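# Move the green pen onto the white plate

## Task

Take the green pen off the blue plate and leave it resting on the white plate, with no gripper touching the pen at the end.

## Robot and tools

Robot: two arms, left_arm and right_arm, each with a two-finger gripper. Scene frame: origin at table-top height, midway between the nominal arm bases; +x points out over the table, +z up, and left_arm sits on the +y side (image left/right may differ). Calibrated bases in the scene frame: left_arm at (-0.015, +0.340, 0) m, quat_wxyz (+1.000, 0, 0, -0.004); right_arm at (+0.046, -0.370, 0) m, quat_wxyz (+1.000, 0, 0, +0.015). Both bases are nearly unrotated with +z up, so an arm's base frame is roughly the scene frame shifted to its base. All hand positions, quaternions, velocities, targets and wrist-camera poses are given and commanded in that arm's own base frame. Fixed cameras and the table use the scene frame. Printed poses can be off by a few centimetres, more at long reach.

Gripper: fingers point along the gripper's +z axis and close along its y axis. end_effector_position is the spot between the finger pads, about 1 cm short of the tips.

Row format (shared by execute_actions and move): 16 numbers. First left_arm: x, y, z (metres), qw, qx, qy, qz (w first), opening. Then right_arm's same 8. Both arms are always included. Positions and quaternions are absolute targets in that arm's base frame, not offsets. Opening runs from -1 (closed) to +1 (fully open, 0.093 m). It is a motor position command, not an offset. To keep an orientation, repeat one fixed quaternion rather than copying a drifted reported one. To park an arm, send again at every call the pose it last reported before parking, plus its intended opening. Sending the measured pose can relieve a press.

execute_actions(actions, cameras): actions is a list of actions. Each action is a table of up to 15 rows, one row per 1/30 s control step. A shorter table repeats its last row to fill 15 steps, so each action lasts 0.5 s. An action is rejected for both arms if any target lies more than 0.6 m from that gripper's current position along any gripper axis. If the first action fails this check against the last reported state, or any action is malformed, the whole call is rejected. Every step, the controller limits the command to 100 mm and 20 degrees from the measured pose, so a far target may not be reached. The result's Hand target line shows where each arm is actually being driven, so send the remainder next. An empty list just returns the state. cameras: list of names; omitted, null or ["all"] gives all; [] gives none; an unknown name voids the call.

move(target, speed, blend, opening_speed, blocking, cameras): target is one 16-number row or a list of up to 15 rows. Each gripper follows a straight line from its Hand target to the row's pose, taking the short way round in rotation. There is no 0.6 m check. speed is in m/s, 0.002 to 0.5, default 0.25 (rotation up to twice that in rad/s). Give one value or one per target. blend is a corner-rounding radius in metres (default 0, meaning stop at each target). opening_speed is in units of the -1..+1 scale per second, at least 0.2. Moves last at least 0.5 s and at most 10 s; paths do not avoid obstacles or the other arm. The first row's openings start immediately. Later rows' openings are applied only after all arms have stopped at that row. blocking=false returns after about 0.5 s while the move continues; a new move replaces it. The result adds a move: line. done means within 10 mm and 2 degrees, but says nothing about contact. Other endings are off_target, moving, held (a check withheld steps or the clearance check halted the move) and fault. limits=paced means the command was clipped; limits=held means steps were withheld. Fast moves lag, stray and hit harder.

wait(seconds 0 to 10, cameras): lets time pass while holding the last commands; a running move continues. stop(cameras): brakes a running move. zoom_image(camera, region): camera is one of cam_head_left, cam_head_right, cam_left_wrist, cam_right_wrist (each 672x504). region is [x0, y0, x1, y1] pixels from the top-left, at most 504x504, taken from the latest image. finished_scene(scene): pass the current scene number to end it; this is final.

Gripping: grip_measured uses the opening scale. The pads meet near -0.94, and each millimetre of object width adds about 0.0208. A reading may sit up to 0.02 too high. With -1 sent, an empty grip and a thin rigid object look alike, so confirm a hold visually. A pen is thin and round and may need a command well below its width reading; -1 is reasonable. Keep resending the closing number while holding, and open well above the width reading to release. Avoid huge one-step drops in command on contact. The last value in Joint positions is the opening in metres.

Caveats: friction and weight can leave the gripper low, short or tilted. Small moves may not happen or may go sideways, so check pose after each move and correct the tilt. Keep paths away from an arm's own base. Joint torques follow the Joint positions order; entries 1 to 3 wrap past ±28 N m. Joint ranges (rad): waist -2.618..3.054, shoulder 0..3.142, elbow 0..3.142 (straight 2.901), wrist pitch and yaw -1.571..1.571, wrist roll -2.094..2.094. Heat: long loads, stretched reach or pushing at unreachable poses heat motors. MOTOR HOT appears at 75 °C; at 90 °C the arm folds and idles; at 100 °C it collapses. The scene keeps running while you think.

Avoid: dropping the pen or releasing it while it moves, fast impacts, hard presses, arm-to-arm contact (grippers are not guarded by the clearance check), and anything leaving the table. Occasional outside tugs or pushes may occur. Finish with the pen still on the white plate and both grippers clear.

Each tool is called after "Emit:" in YAML: its name, and indented under it one key for each argument.

## Session

Emit:
execute_actions:
  actions: []

Scene clock: 0.00 s.
left_arm: end_effector_position=(+0.3863, +0.0433, +0.0918) grip_measured=+1.000 end_effector_quat_wxyz=(+0.582, -0.107, +0.802, +0.087) | right_arm: end_effector_position=(+0.3976, -0.0292, +0.0912) grip_measured=+1.000 end_effector_quat_wxyz=(+0.562, +0.076, +0.818, -0.095)
Joint positions: left_arm=[-0.004 1.58 0.356 0.898 -0.27 -0.075 0.093] | right_arm=[0.046 1.583 0.425 0.784 0.285 0.036 0.093]
Joint velocities: within noise
Joint torques (N m): no reading
Motor temperatures (°C): left_arm=[26 28 30 30 26 28 26] | right_arm=[27 30 26 26 26 27 27]
Heat: left arm: 30 °C; right arm: 30 °C.
Hand target: left_arm +0.3883, +0.0433, +0.0961; +0.586, -0.107, +0.798, +0.086 | right_arm +0.3991, -0.0291, +0.0945; +0.566, +0.077, +0.816, -0.094
Tool commands: left_gripper/opening=+1.0 right_gripper/opening=+1.0

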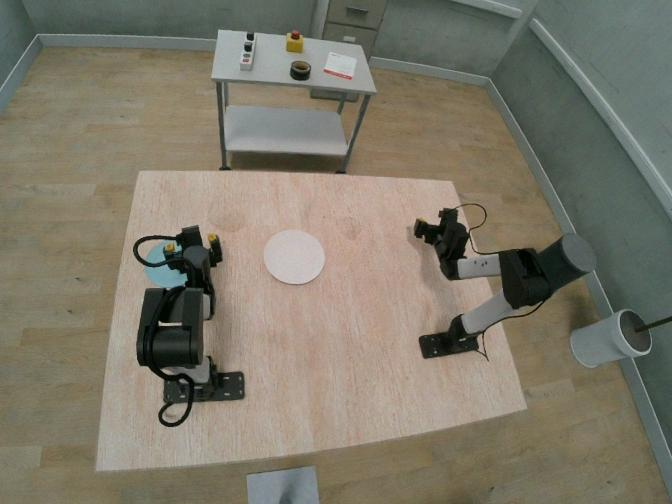

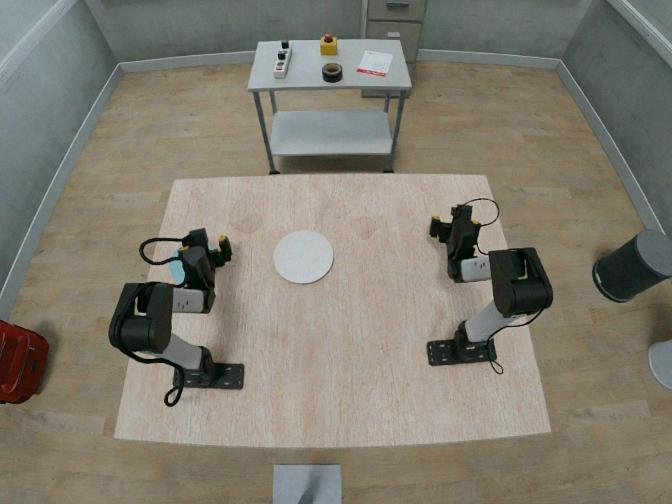

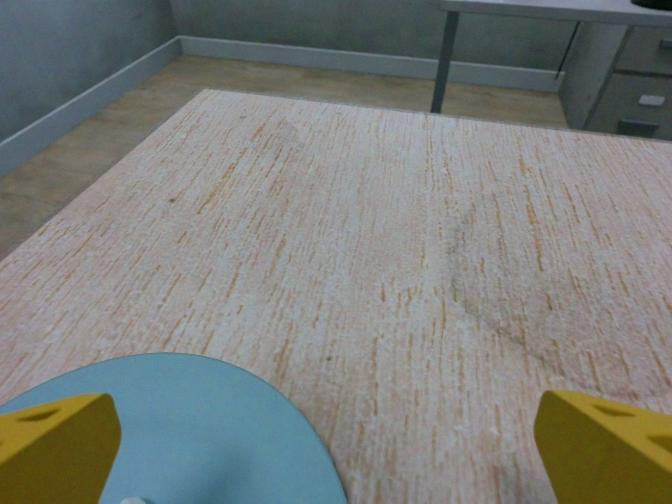

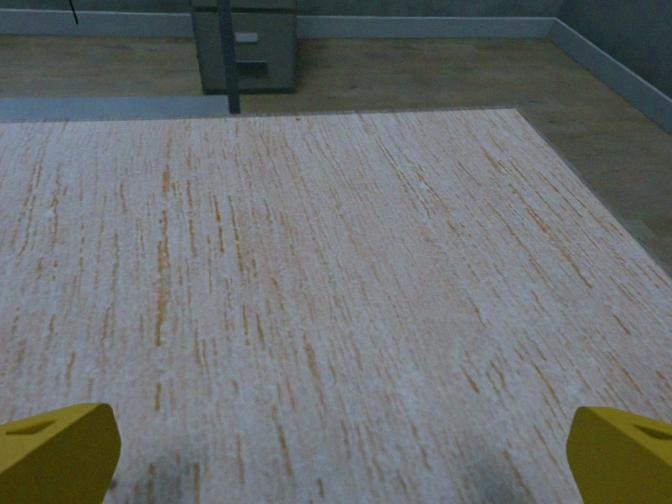

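Emit:
move:
  target: [0.28,0.06,0.22,0.259,0,0.966,0,1,0.3976,-0.0292,0.0912,0.562,0.076,0.818,-0.095,1]

Scene clock: 8.67 s.
left_arm: end_effector_position=(+0.2786, +0.0620, +0.2114) grip_measured=+1.000 end_effector_quat_wxyz=(+0.259, -0.012, +0.966, +0.007) | right_arm: end_effector_position=(+0.3976, -0.0292, +0.0912) grip_measured=+1.000 end_effector_quat_wxyz=(+0.562, +0.076, +0.818, -0.095)
Joint positions: left_arm=[0.293 1.194 1.206 -1.073 0.126 0.235 0.093] | right_arm=[0.046 1.583 0.425 0.784 0.285 0.036 0.093]
Joint velocities: within noise
Joint torques (N m): left_arm=[0.73 -2.04 11.32 1.22 0.34 0.19] | right_arm=[0.24 -5.63 4.88 2.73 0 0.09]
Motor temperatures (°C): left_arm=[26 28 31 32 26 28 26] | right_arm=[27 31 27 29 26 27 27]
Heat: left arm: 32 °C; right arm: 31 °C.
Hand target: left_arm +0.2787, +0.0612, +0.2207; +0.260, -0.007, +0.966, +0.001 | right_arm +0.3976, -0.0292, +0.0912; +0.562, +0.076, +0.818, -0.095
Off the commanded pose: left_arm 0.009 m, 2 deg | right_arm 0.000 m, 0 deg.
move: done

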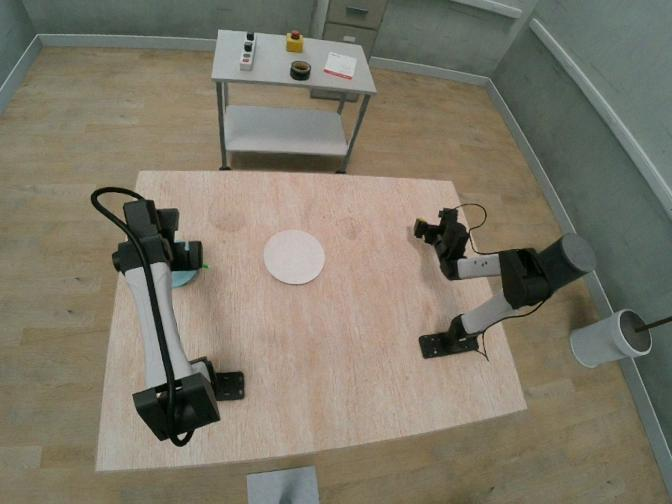

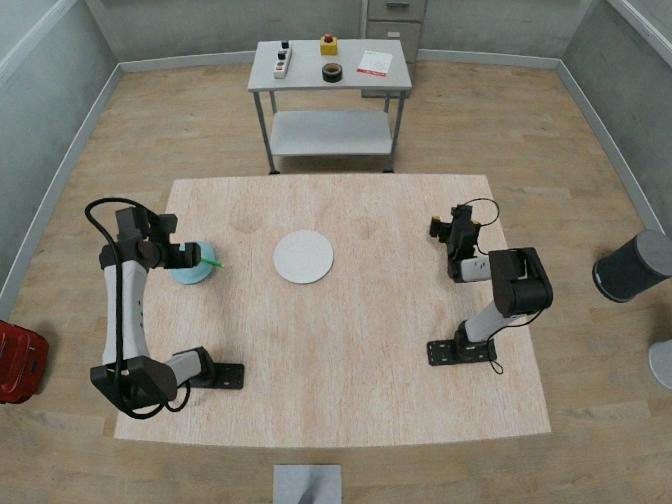

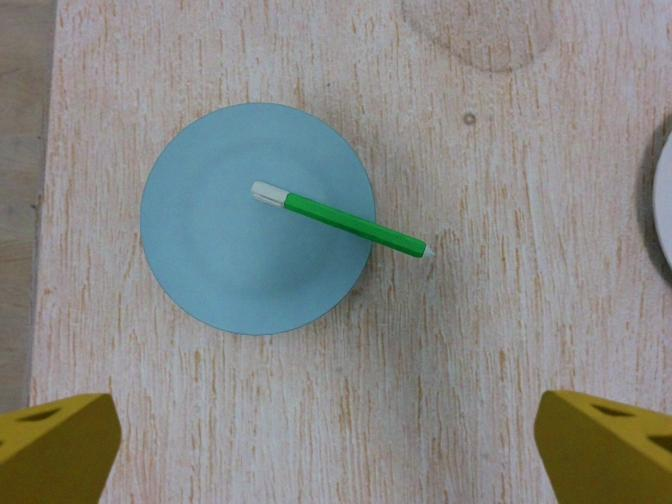

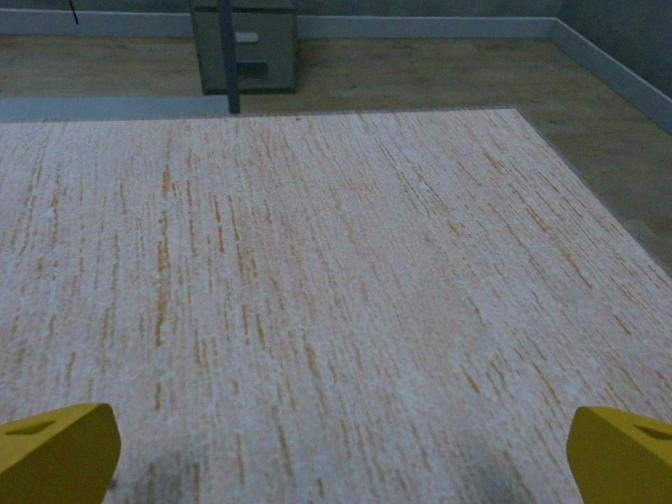

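Emit:
move:
  target: [0.28,0.06,0.15,0,-0.559,0.829,0,0.3,0.3976,-0.0292,0.0912,0.562,0.076,0.818,-0.095,1]
  speed: 0.4

Scene clock: 25.17 s.
left_arm: end_effector_position=(+0.2744, +0.0575, +0.1445) grip_measured=+0.303 end_effector_quat_wxyz=(-0.003, -0.545, +0.838, +0.004) | right_arm: end_effector_position=(+0.3976, -0.0292, +0.0912) grip_measured=+1.000 end_effector_quat_wxyz=(+0.562, +0.076, +0.818, -0.095)
Joint positions: left_arm=[0.203 1.61 1.408 -1.377 -0.006 -0.951 0.06] | right_arm=[0.046 1.583 0.425 0.784 0.285 0.036 0.093]
Joint velocities: within noise
Joint torques (N m): left_arm=[0.53 -4.34 10.18 0.29 0.11 -0.13] | right_arm=[0.21 -5.61 4.86 2.73 0 0.09]
Motor temperatures (°C): left_arm=[26 28 34 32 26 28 26] | right_arm=[27 32 28 32 26 27 27]
Heat: left arm: 34 °C; right arm: 32 °C.
Hand target: left_arm +0.2803, +0.0583, +0.1508; +0.000, -0.554, +0.832, -0.004 | right_arm +0.3976, -0.0292, +0.0912; +0.562, +0.076, +0.818, -0.095
Off the commanded pose: left_arm 0.008 m, 2 deg | right_arm 0.000 m, 0 deg.
move: done

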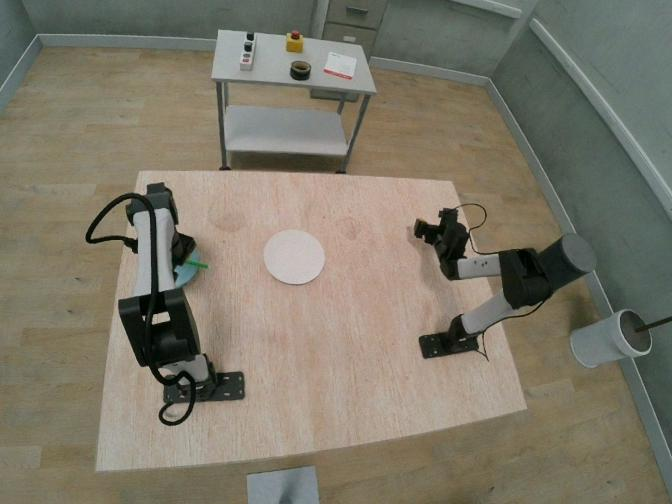

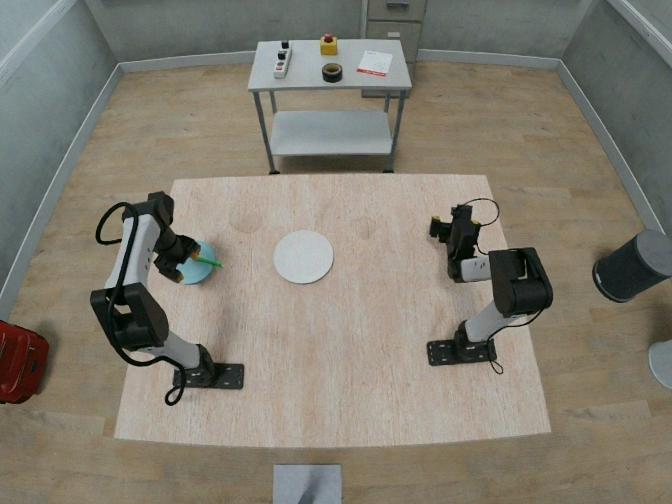

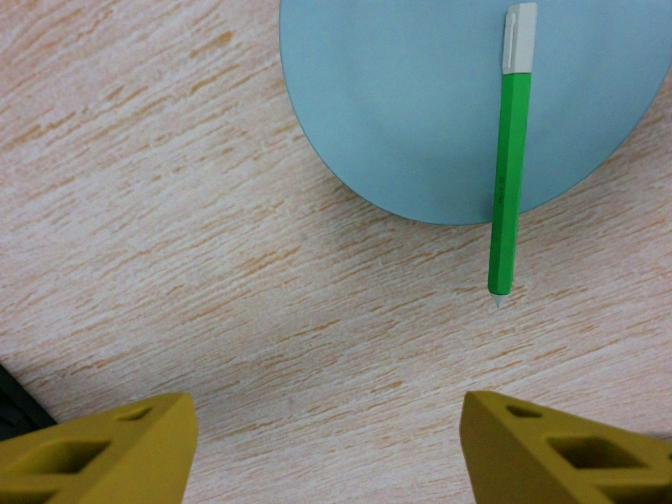

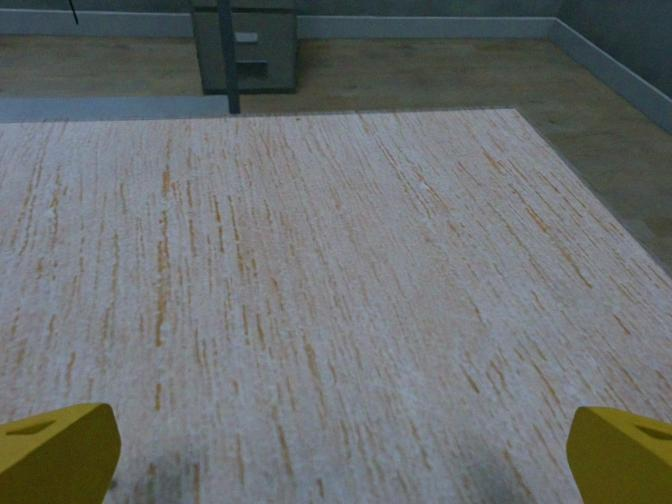

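Emit:
move:
  target: [0.328,0.05,0.12,0,-0.554,0.832,0,0.3,0.3976,-0.0292,0.0912,0.562,0.076,0.818,-0.095,1]

Scene clock: 39.57 s.
left_arm: end_effector_position=(+0.3143, +0.0512, +0.1146) grip_measured=+0.303 end_effector_quat_wxyz=(-0.016, -0.551, +0.834, +0.011) | right_arm: end_effector_position=(+0.3976, -0.0292, +0.0912) grip_measured=+1.000 end_effector_quat_wxyz=(+0.562, +0.076, +0.818, -0.095)
Joint positions: left_arm=[0.158 1.784 1.486 -1.311 -0.006 -1.009 0.06] | right_arm=[0.046 1.583 0.425 0.784 0.285 0.036 0.093]
Joint velocities: within noise
Joint torques (N m): left_arm=[-0.68 -5.71 10.02 0.5 0.03 -0.14] | right_arm=[0.24 -5.64 4.89 2.73 0.01 0.08]
Motor temperatures (°C): left_arm=[26 29 36 31 26 28 26] | right_arm=[27 32 29 34 26 27 27]
Heat: left arm: 36 °C; right arm: 34 °C.
Hand target: left_arm +0.3276, +0.0500, +0.1202; +0.000, -0.554, +0.832, +0.000 | right_arm +0.3976, -0.0292, +0.0912; +0.562, +0.076, +0.818, -0.095
Off the commanded pose: left_arm 0.015 m, 2 deg | right_arm 0.000 m, 0 deg.
move: off_target (left_arm)

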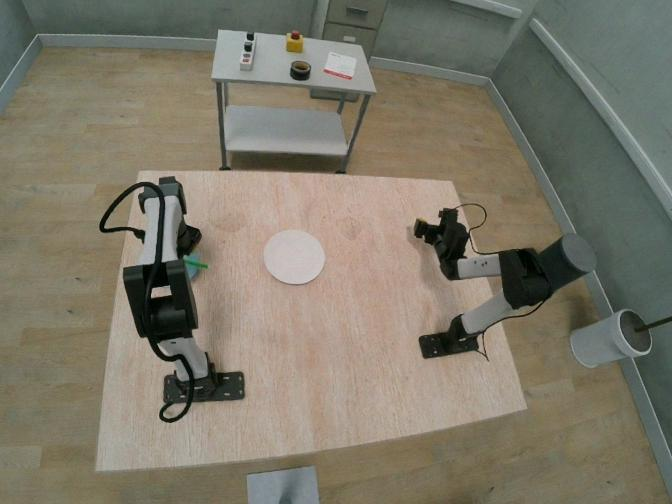

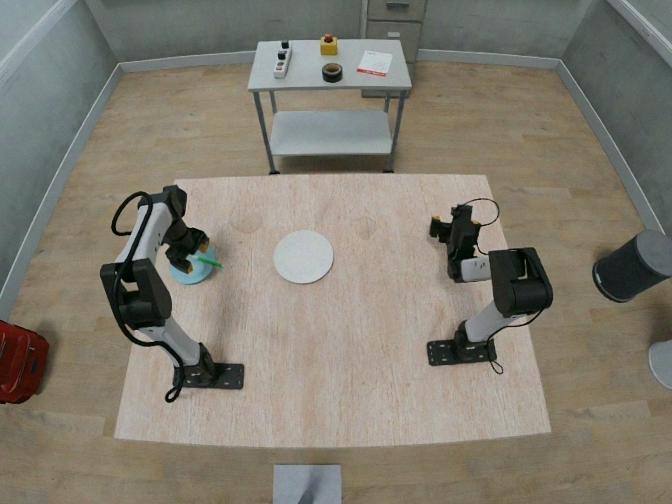

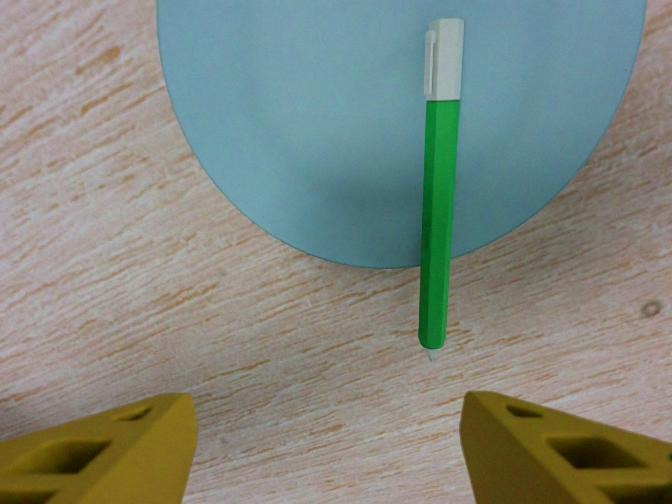

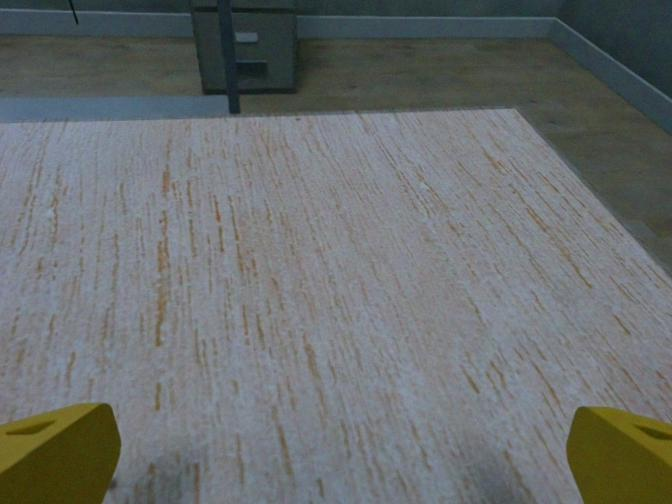

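Emit:
move:
  target: [0.368,0.074,0.085,0.01,-0.554,0.832,-0.01,0.3,0.3976,-0.0292,0.0912,0.562,0.076,0.818,-0.095,1]

Scene clock: 59.73 s.
left_arm: end_effector_position=(+0.3538, +0.0716, +0.0805) grip_measured=+0.303 end_effector_quat_wxyz=(-0.005, -0.561, +0.828, +0.005) | right_arm: end_effector_position=(+0.3976, -0.0292, +0.0912) grip_measured=+1.000 end_effector_quat_wxyz=(+0.562, +0.076, +0.818, -0.095)
Joint positions: left_arm=[0.197 1.937 1.55 -1.196 -0.006 -0.995 0.06] | right_arm=[0.046 1.583 0.425 0.784 0.285 0.036 0.093]
Joint velocities: within noise
Joint torques (N m): left_arm=[0.54 -6.71 10.03 0.58 0.15 0.19] | right_arm=[0.24 -5.6 4.88 2.73 0.01 0.08]
Motor temperatures (°C): left_arm=[26 31 37 31 26 28 26] | right_arm=[27 33 29 36 26 27 27]
Heat: left arm: 37 °C; right arm: 36 °C.
Hand target: left_arm +0.3674, +0.0740, +0.0852; +0.010, -0.558, +0.830, -0.010 | right_arm +0.3976, -0.0292, +0.0912; +0.562, +0.076, +0.818, -0.095
Off the commanded pose: left_arm 0.015 m, 3 deg | right_arm 0.000 m, 0 deg.
move: off_target (left_arm)

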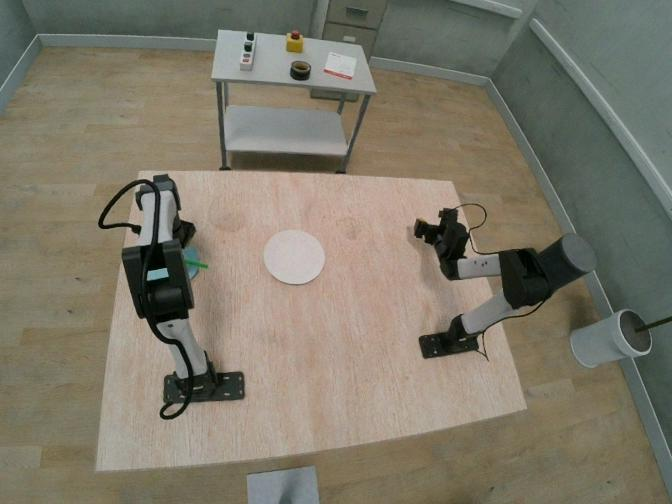

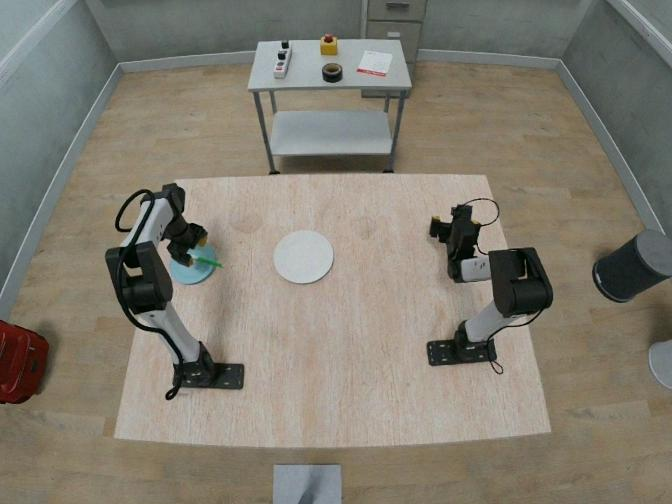

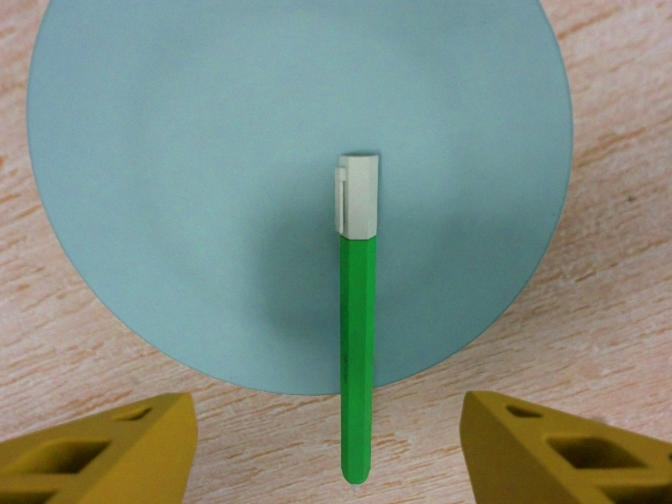

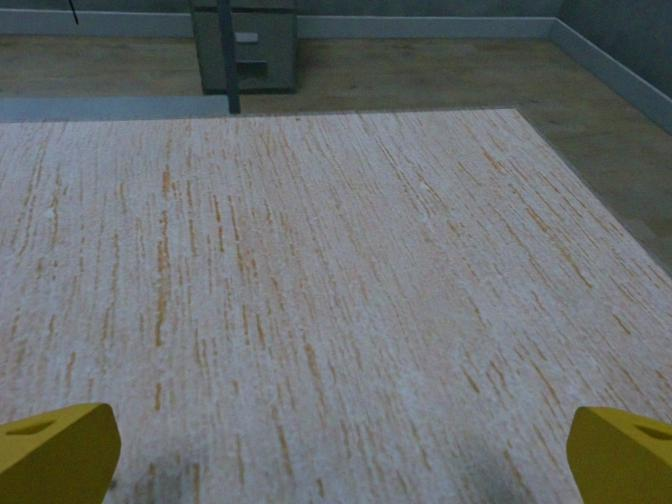

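Emit:
move:
  target: [0.380,0.085,0.042,0.01,-0.554,0.832,-0.01,0.3,0.3976,-0.0292,0.0912,0.562,0.076,0.818,-0.095,1]
  speed: 0.12
  cameras: ["cam_left_wrist"]

Scene clock: 65.43 s.
left_arm: end_effector_position=(+0.3795, +0.0848, +0.0501) grip_measured=+0.303 end_effector_quat_wxyz=(+0.016, -0.557, +0.830, -0.004) | right_arm: end_effector_position=(+0.3976, -0.0292, +0.0912) grip_measured=+1.000 end_effector_quat_wxyz=(+0.562, +0.076, +0.818, -0.095)
Joint positions: left_arm=[0.218 2.024 1.55 -1.064 -0.005 -0.964 0.06] | right_arm=[0.046 1.583 0.425 0.784 0.285 0.036 0.093]
Joint velocities: within noise
Joint torques (N m): left_arm=[0.62 -7.23 5.82 0.73 0.15 0.19] | right_arm=[0.23 -5.63 4.88 2.74 0 0.09]
Motor temperatures (°C): left_arm=[26 32 37 30 26 28 26] | right_arm=[27 33 29 36 26 27 27]
Heat: left arm: 37 °C; right arm: 36 °C.
Hand target: left_arm +0.3797, +0.0849, +0.0420; +0.010, -0.554, +0.832, -0.010 | right_arm +0.3976, -0.0292, +0.0912; +0.562, +0.076, +0.818, -0.095
Off the commanded pose: left_arm 0.008 m, 1 deg | right_arm 0.000 m, 0 deg.
move: done
Images, in order (width x height): cam_left_wrist 672x504.

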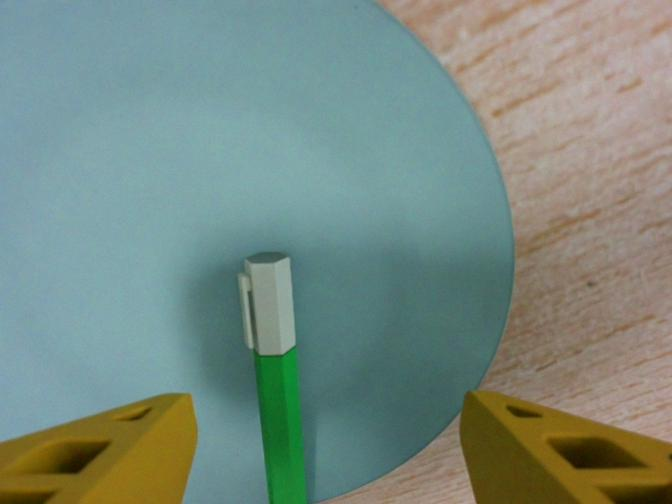

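Emit:
move:
  target:
    - [0.367,0.088,0.043,0,-0.55,0.835,0,0.3,0.3976,-0.0292,0.0912,0.562,0.076,0.818,-0.095,1]
    - [0.367,0.088,0.026,0,-0.55,0.835,0,0.3,0.3976,-0.0292,0.0912,0.562,0.076,0.818,-0.095,1]
  speed: 0.08
  cameras: ["cam_left_wrist"]

Scene clock: 73.37 s.
left_arm: end_effector_position=(+0.3716, +0.0867, +0.0361) grip_measured=+0.303 end_effector_quat_wxyz=(+0.009, -0.553, +0.833, -0.002) | right_arm: end_effector_position=(+0.3976, -0.0292, +0.0912) grip_measured=+1.000 end_effector_quat_wxyz=(+0.562, +0.076, +0.818, -0.095)
Joint positions: left_arm=[0.228 2.024 1.492 -1.021 -0.003 -0.944 0.06] | right_arm=[0.046 1.583 0.425 0.784 0.285 0.036 0.093]
Joint velocities: within noise
Joint torques (N m): left_arm=[0.61 -7.42 4.53 0.67 0.01 0.19] | right_arm=[0.25 -5.61 4.88 2.72 0 0.09]
Motor temperatures (°C): left_arm=[26 32 36 30 26 28 26] | right_arm=[27 33 29 36 26 27 27]
Heat: left arm: 36 °C; right arm: 36 °C.
Hand target: left_arm +0.3672, +0.0876, +0.0263; +0.000, -0.550, +0.835, -0.001 | right_arm +0.3976, -0.0292, +0.0912; +0.562, +0.076, +0.818, -0.095
Off the commanded pose: left_arm 0.011 m, 1 deg | right_arm 0.000 m, 0 deg.
move: off_target (left_arm)
Images, in order (width x height): cam_left_wrist 672x504.

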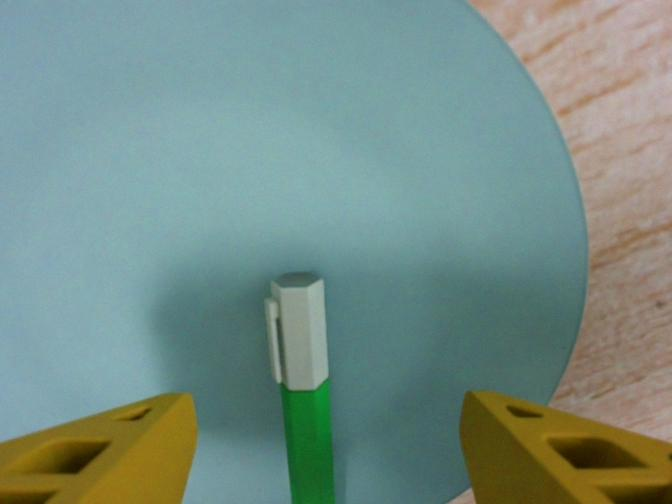

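Emit:
move:
  target:
    - [0.363,0.088,0.018,0,-0.55,0.835,0,0.3,0.3976,-0.0292,0.0912,0.562,0.076,0.818,-0.095,1]
  speed: 0.05
  cameras: ["cam_left_wrist"]

Emit:
move:
  target:
    - [0.363,0.088,0.018,0,-0.55,0.835,0,-1,0.3976,-0.0292,0.0912,0.562,0.076,0.818,-0.095,1]
  opening_speed: 1
  cameras: ["cam_left_wrist"]

Scene clock: 80.20 s.
left_arm: end_effector_position=(+0.3675, +0.0857, +0.0267) grip_measured=+0.303 end_effector_quat_wxyz=(+0.007, -0.552, +0.834, -0.001) | right_arm: end_effector_position=(+0.3976, -0.0292, +0.0912) grip_measured=+1.000 end_effector_quat_wxyz=(+0.562, +0.076, +0.818, -0.095)
Joint positions: left_arm=[0.228 2.024 1.454 -0.987 -0.003 -0.941 0.06] | right_arm=[0.046 1.583 0.425 0.784 0.285 0.036 0.093]
Joint velocities: within noise
Joint torques (N m): left_arm=[0.85 -7.61 4.44 0.66 -0.01 0.19] | right_arm=[0.24 -5.61 4.86 2.73 0.01 0.09]
Motor temperatures (°C): left_arm=[26 32 35 31 26 28 26] | right_arm=[27 33 29 37 26 27 27]
Heat: left arm: 35 °C; right arm: 37 °C.
Hand target: left_arm +0.3626, +0.0878, +0.0182; -0.001, -0.550, +0.835, +0.000 | right_arm +0.3976, -0.0292, +0.0912; +0.562, +0.076, +0.818, -0.095
Off the commanded pose: left_arm 0.010 m, 1 deg | right_arm 0.000 m, 0 deg.
move: done
Images, in order (width x height): cam_left_wrist 672x504.

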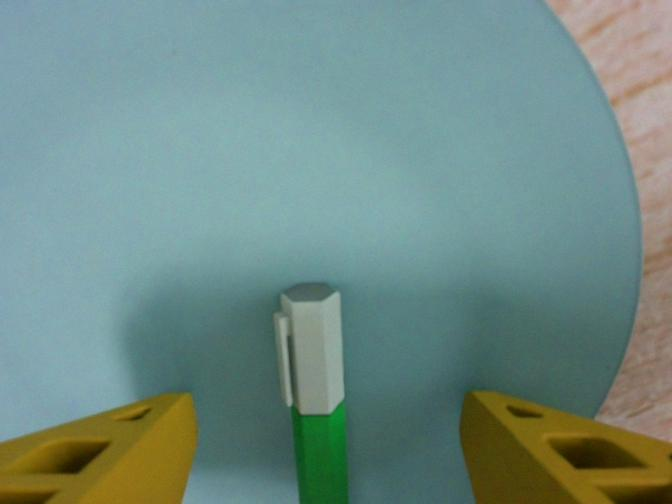

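Scene clock: 82.33 s.
left_arm: end_effector_position=(+0.3679, +0.0858, +0.0267) grip_measured=-0.890 end_effector_quat_wxyz=(+0.007, -0.552, +0.834, -0.001) | right_arm: end_effector_position=(+0.3976, -0.0292, +0.0912) grip_measured=+1.000 end_effector_quat_wxyz=(+0.562, +0.076, +0.818, -0.095)
Joint positions: left_arm=[0.228 2.024 1.454 -0.986 -0.003 -0.941 0.002] | right_arm=[0.046 1.583 0.425 0.784 0.285 0.036 0.093]
Joint velocities: within noise
Joint torques (N m): left_arm=[0.84 -7.61 4.45 0.66 -0.01 0.18] | right_arm=[0.24 -5.61 4.89 2.73 0 0.08]
Motor temperatures (°C): left_arm=[26 33 35 31 26 28 26] | right_arm=[27 33 29 37 26 27 27]
Heat: left arm: 35 °C; right arm: 37 °C.
Hand target: left_arm +0.3629, +0.0879, +0.0182; +0.000, -0.550, +0.835, +0.000 | right_arm +0.3976, -0.0292, +0.0912; +0.562, +0.076, +0.818, -0.095
Off the commanded pose: left_arm 0.010 m, 1 deg | right_arm 0.000 m, 0 deg.
move: done
Images, in order (width x height): cam_left_wrist 672x504.

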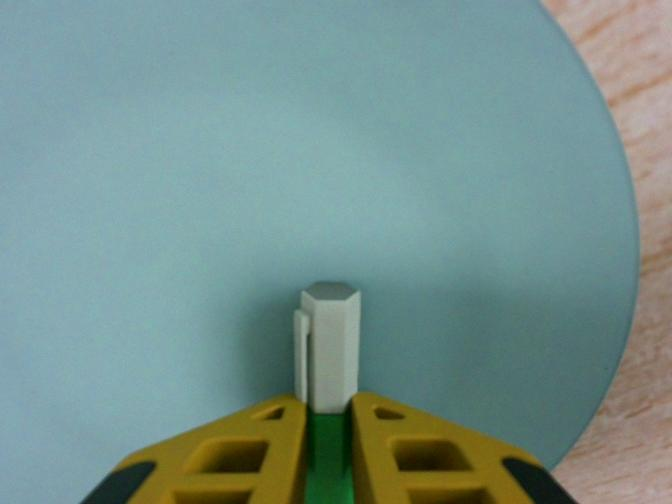

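Emit:
move:
  target:
    - [0.365,0.088,0.11,0,-0.55,0.835,0,-1,0.3976,-0.0292,0.0912,0.562,0.076,0.818,-0.095,1]
    - [0.39,-0.17,0.11,0,-0.55,0.835,0,-1,0.3976,-0.0292,0.0912,0.562,0.076,0.818,-0.095,1]
    - [0.39,-0.17,0.06,0,-0.55,0.835,0,-1,0.3976,-0.0292,0.0912,0.562,0.076,0.818,-0.095,1]
  speed: 0.2
  blend: 0.03

Scene clock: 95.93 s.
left_arm: end_effector_position=(+0.3912, -0.1707, +0.0714) grip_measured=-0.900 end_effector_quat_wxyz=(+0.005, -0.539, +0.842, -0.005) | right_arm: end_effector_position=(+0.3976, -0.0292, +0.0912) grip_measured=+1.000 end_effector_quat_wxyz=(+0.562, +0.076, +0.818, -0.095)
Joint positions: left_arm=[-0.413 2.182 1.878 -1.253 -0.003 -1.552 0.002] | right_arm=[0.046 1.583 0.425 0.784 0.285 0.036 0.093]
Joint velocities: within noise
Joint torques (N m): left_arm=[0.16 -8.39 4.89 0.6 -0.06 -0.15] | right_arm=[0.2 -5.61 4.86 2.73 0 0.08]
Motor temperatures (°C): left_arm=[26 34 34 30 26 28 26] | right_arm=[27 33 30 38 26 27 27]
Heat: left arm: 34 °C; right arm: 38 °C.
Hand target: left_arm +0.3893, -0.1688, +0.0602; +0.000, -0.546, +0.838, +0.003 | right_arm +0.3976, -0.0292, +0.0912; +0.562, +0.076, +0.818, -0.095
Off the commanded pose: left_arm 0.012 m, 2 deg | right_arm 0.000 m, 0 deg.
move: off_target (left_arm); blend cut to 0.025 m at target 2

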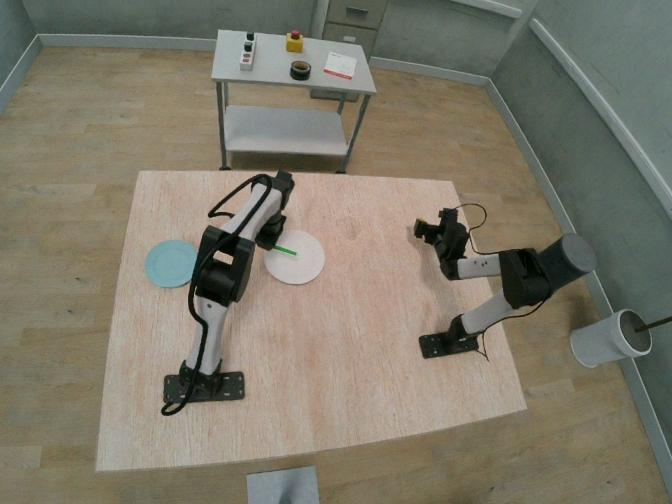

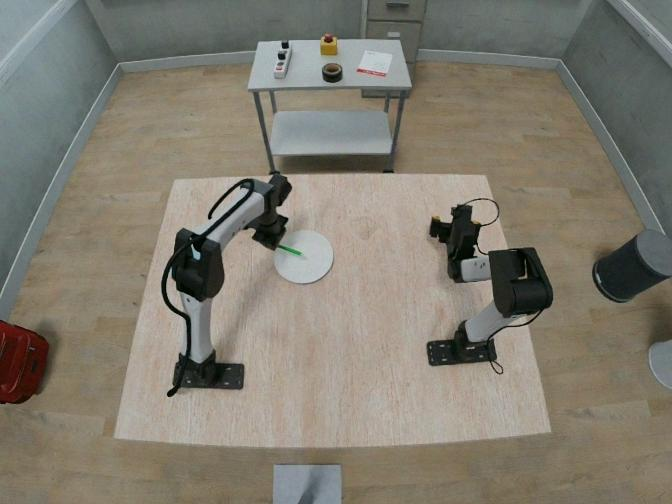

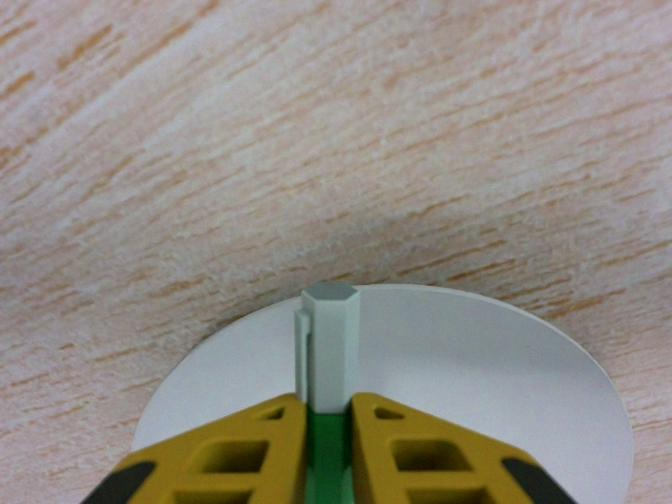

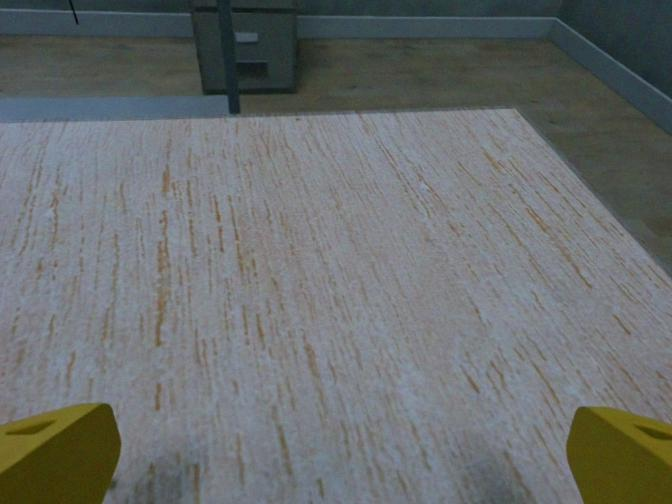

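Emit:
move:
  target:
    - [0.375,-0.197,0.05,0,-0.55,0.835,0,-1,0.3976,-0.0292,0.0912,0.562,0.076,0.818,-0.095,1]
    - [0.375,-0.197,0.024,0,-0.55,0.835,0,-1,0.3976,-0.0292,0.0912,0.562,0.076,0.818,-0.095,1]
  speed: [0.15,0.05]

Scene clock: 105.30 s.
left_arm: end_effector_position=(+0.3781, -0.1993, +0.0372) grip_measured=-0.900 end_effector_quat_wxyz=(+0.007, -0.543, +0.840, -0.009) | right_arm: end_effector_position=(+0.3976, -0.0292, +0.0912) grip_measured=+1.000 end_effector_quat_wxyz=(+0.562, +0.076, +0.818, -0.095)
Joint positions: left_arm=[-0.486 2.194 1.762 -1.115 -0.003 -1.635 0.002] | right_arm=[0.046 1.583 0.425 0.784 0.285 0.036 0.093]
Joint velocities: within noise
Joint torques (N m): left_arm=[0.17 -8.17 4.7 0.63 -0.03 -0.14] | right_arm=[0.23 -5.63 4.89 2.74 0 0.09]
Motor temperatures (°C): left_arm=[26 35 34 30 26 28 27] | right_arm=[27 33 30 38 26 27 27]
Heat: left arm: 35 °C; right arm: 38 °C.
Hand target: left_arm +0.3747, -0.1968, +0.0244; +0.000, -0.550, +0.835, +0.000 | right_arm +0.3976, -0.0292, +0.0912; +0.562, +0.076, +0.818, -0.095
Off the commanded pose: left_arm 0.014 m, 2 deg | right_arm 0.000 m, 0 deg.
move: off_target (left_arm)

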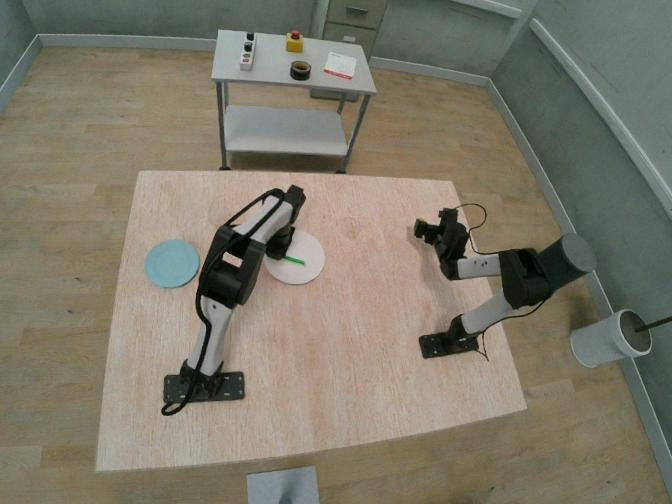

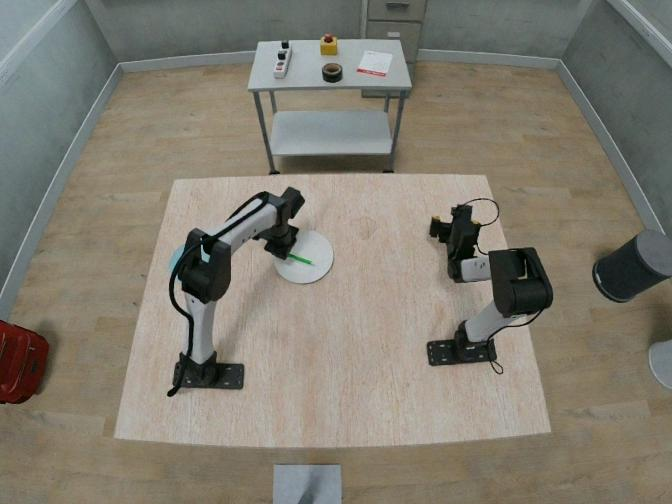

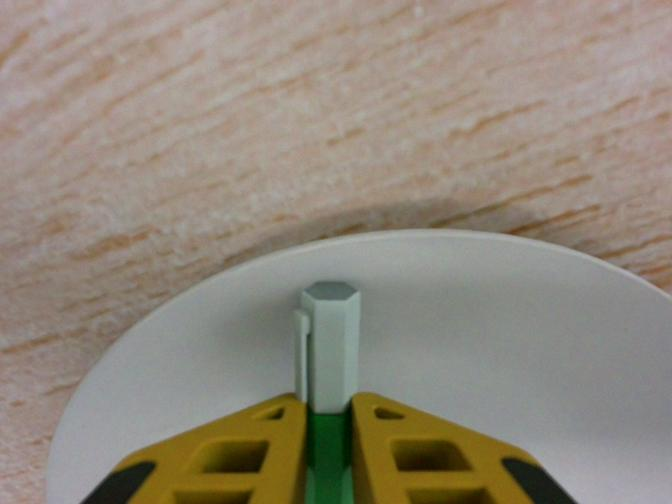

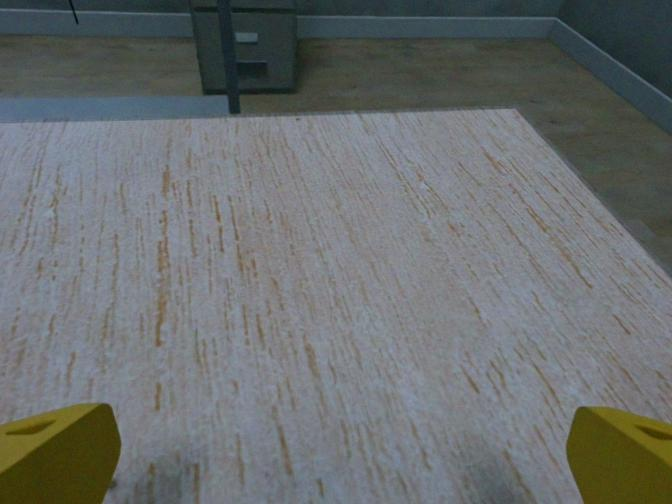

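Emit:
move:
  target:
    - [0.371,-0.2,0.014,0,-0.55,0.835,0,-1,0.3976,-0.0292,0.0912,0.562,0.076,0.818,-0.095,1]
  speed: 0.04
  cameras: ["cam_left_wrist"]

Scene clock: 109.87 s.
left_arm: end_effector_position=(+0.3789, -0.1986, +0.0307) grip_measured=-0.900 end_effector_quat_wxyz=(+0.012, -0.547, +0.837, -0.011) | right_arm: end_effector_position=(+0.3976, -0.0292, +0.0912) grip_measured=+1.000 end_effector_quat_wxyz=(+0.562, +0.076, +0.818, -0.095)
Joint positions: left_arm=[-0.486 2.194 1.735 -1.081 -0.009 -1.644 0.002] | right_arm=[0.046 1.583 0.425 0.784 0.285 0.036 0.093]
Joint velocities: within noise
Joint torques (N m): left_arm=[-0.8 -8.03 3.66 0.7 -0.03 -0.15] | right_arm=[0.27 -5.6 4.88 2.73 0 0.08]
Motor temperatures (°C): left_arm=[26 36 34 30 26 28 27] | right_arm=[27 34 30 39 26 27 27]
Heat: left arm: 36 °C; right arm: 39 °C.
Hand target: left_arm +0.3712, -0.1988, +0.0145; +0.003, -0.550, +0.835, +0.002 | right_arm +0.3976, -0.0292, +0.0912; +0.562, +0.076, +0.818, -0.095
Off the commanded pose: left_arm 0.019 m, 2 deg | right_arm 0.000 m, 0 deg.
move: off_target (left_arm)
Images, in order (width x height): cam_left_wrist 672x504.

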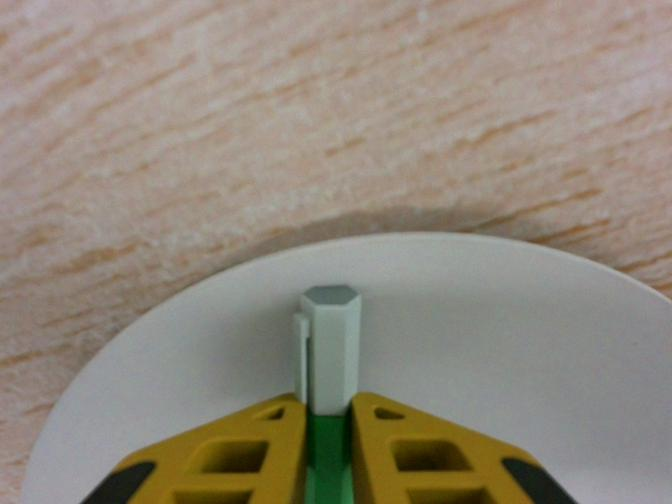

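Emit:
move:
  target:
    - [0.371,-0.199,0.012,0,-0.55,0.835,0,-0.4,0.3976,-0.0292,0.0912,0.562,0.076,0.818,-0.095,1]
  opening_speed: 0.5
  cameras: ["cam_left_wrist"]

Emit:
move:
  target:
    - [0.379,-0.199,0.13,0,-0.55,0.835,0,-0.4,0.3976,-0.0292,0.0912,0.562,0.076,0.818,-0.095,1]
  speed: 0.15

Scene clock: 116.43 s.
left_arm: end_effector_position=(+0.3774, -0.1994, +0.0263) grip_measured=-0.403 end_effector_quat_wxyz=(+0.008, -0.551, +0.835, -0.013) | right_arm: end_effector_position=(+0.3976, -0.0292, +0.0912) grip_measured=+1.000 end_effector_quat_wxyz=(+0.562, +0.076, +0.818, -0.095)
Joint positions: left_arm=[-0.487 2.194 1.717 -1.062 -0.002 -1.653 0.026] | right_arm=[0.046 1.583 0.425 0.784 0.285 0.036 0.093]
Joint velocities: within noise
Joint torques (N m): left_arm=[-0.55 -7.99 4.53 0.6 0.04 -0.11] | right_arm=[0.23 -5.61 4.92 2.72 0 0.08]
Motor temperatures (°C): left_arm=[26 37 34 30 26 28 27] | right_arm=[27 34 30 39 26 27 27]
Heat: left arm: 37 °C; right arm: 39 °C.
Hand target: left_arm +0.3704, -0.1997, +0.0124; -0.003, -0.554, +0.833, -0.002 | right_arm +0.3976, -0.0292, +0.0912; +0.562, +0.076, +0.818, -0.095
Off the commanded pose: left_arm 0.016 m, 2 deg | right_arm 0.000 m, 0 deg.
move: off_target (left_arm)
Images, in order (width x height): cam_left_wrist 672x504.

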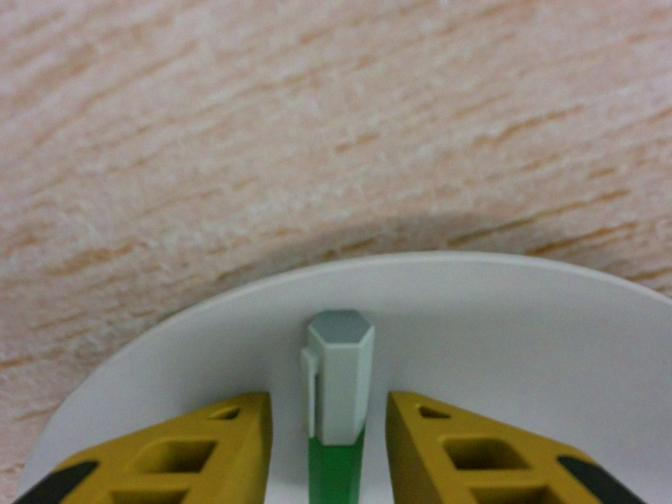

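Scene clock: 118.30 s.
left_arm: end_effector_position=(+0.3749, -0.1981, +0.1287) grip_measured=-0.403 end_effector_quat_wxyz=(+0.000, -0.551, +0.835, +0.001) | right_arm: end_effector_position=(+0.3976, -0.0292, +0.0912) grip_measured=+1.000 end_effector_quat_wxyz=(+0.562, +0.076, +0.818, -0.095)
Joint positions: left_arm=[-0.487 2.204 2.142 -1.51 -0.002 -1.653 0.026] | right_arm=[0.046 1.583 0.425 0.784 0.285 0.036 0.093]
Joint velocities: within noise
Joint torques (N m): left_arm=[0.24 -8.02 9.81 0.26 -0.04 0.08] | right_arm=[0.21 -5.63 4.9 2.72 0.01 0.1]
Motor temperatures (°C): left_arm=[26 37 34 30 26 28 27] | right_arm=[27 34 30 39 26 27 27]
Heat: left arm: 37 °C; right arm: 39 °C.
Hand target: left_arm +0.3789, -0.1990, +0.1298; +0.000, -0.550, +0.835, +0.000 | right_arm +0.3976, -0.0292, +0.0912; +0.562, +0.076, +0.818, -0.095
Off the commanded pose: left_arm 0.004 m, 0 deg | right_arm 0.000 m, 0 deg.
move: done

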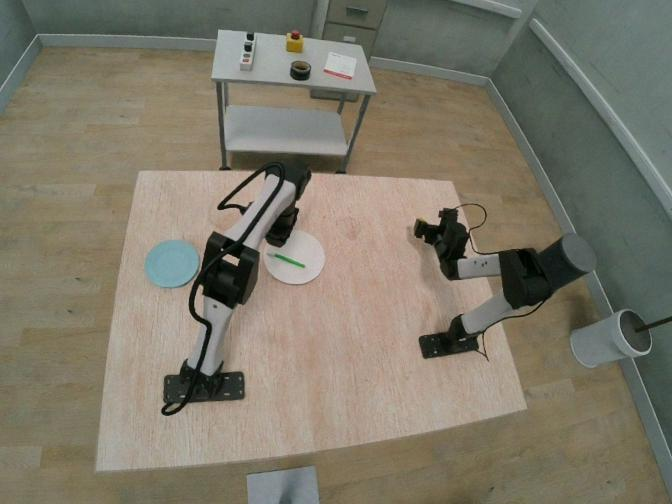

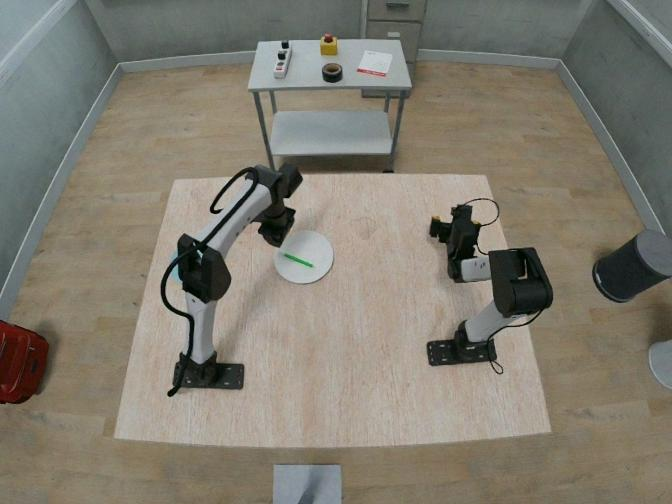

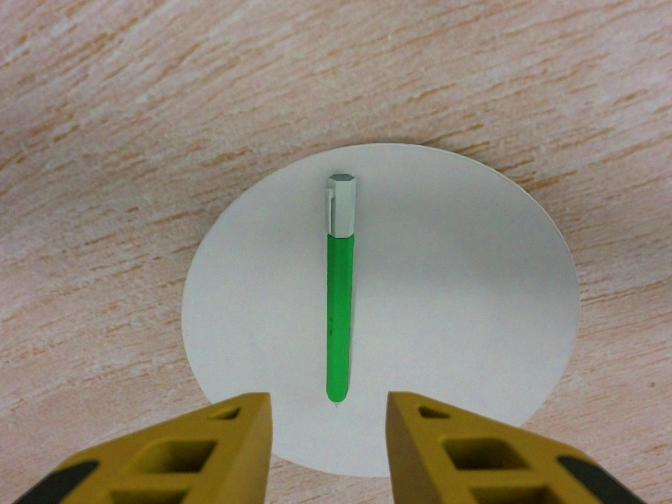

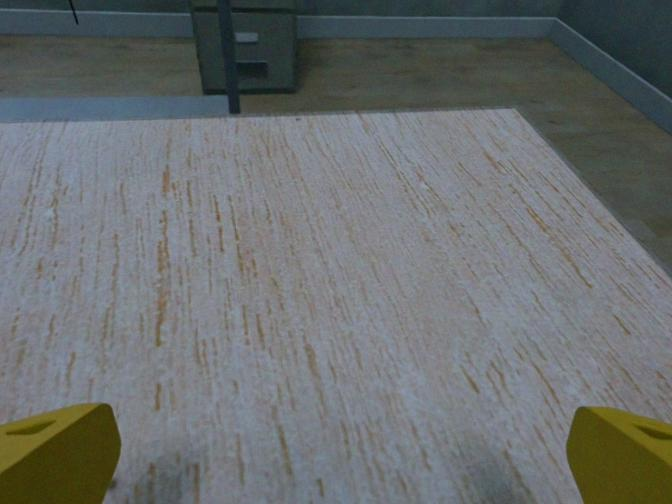

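Emit:
finished_scene:
  scene: 1

The scene is finished: the task was done.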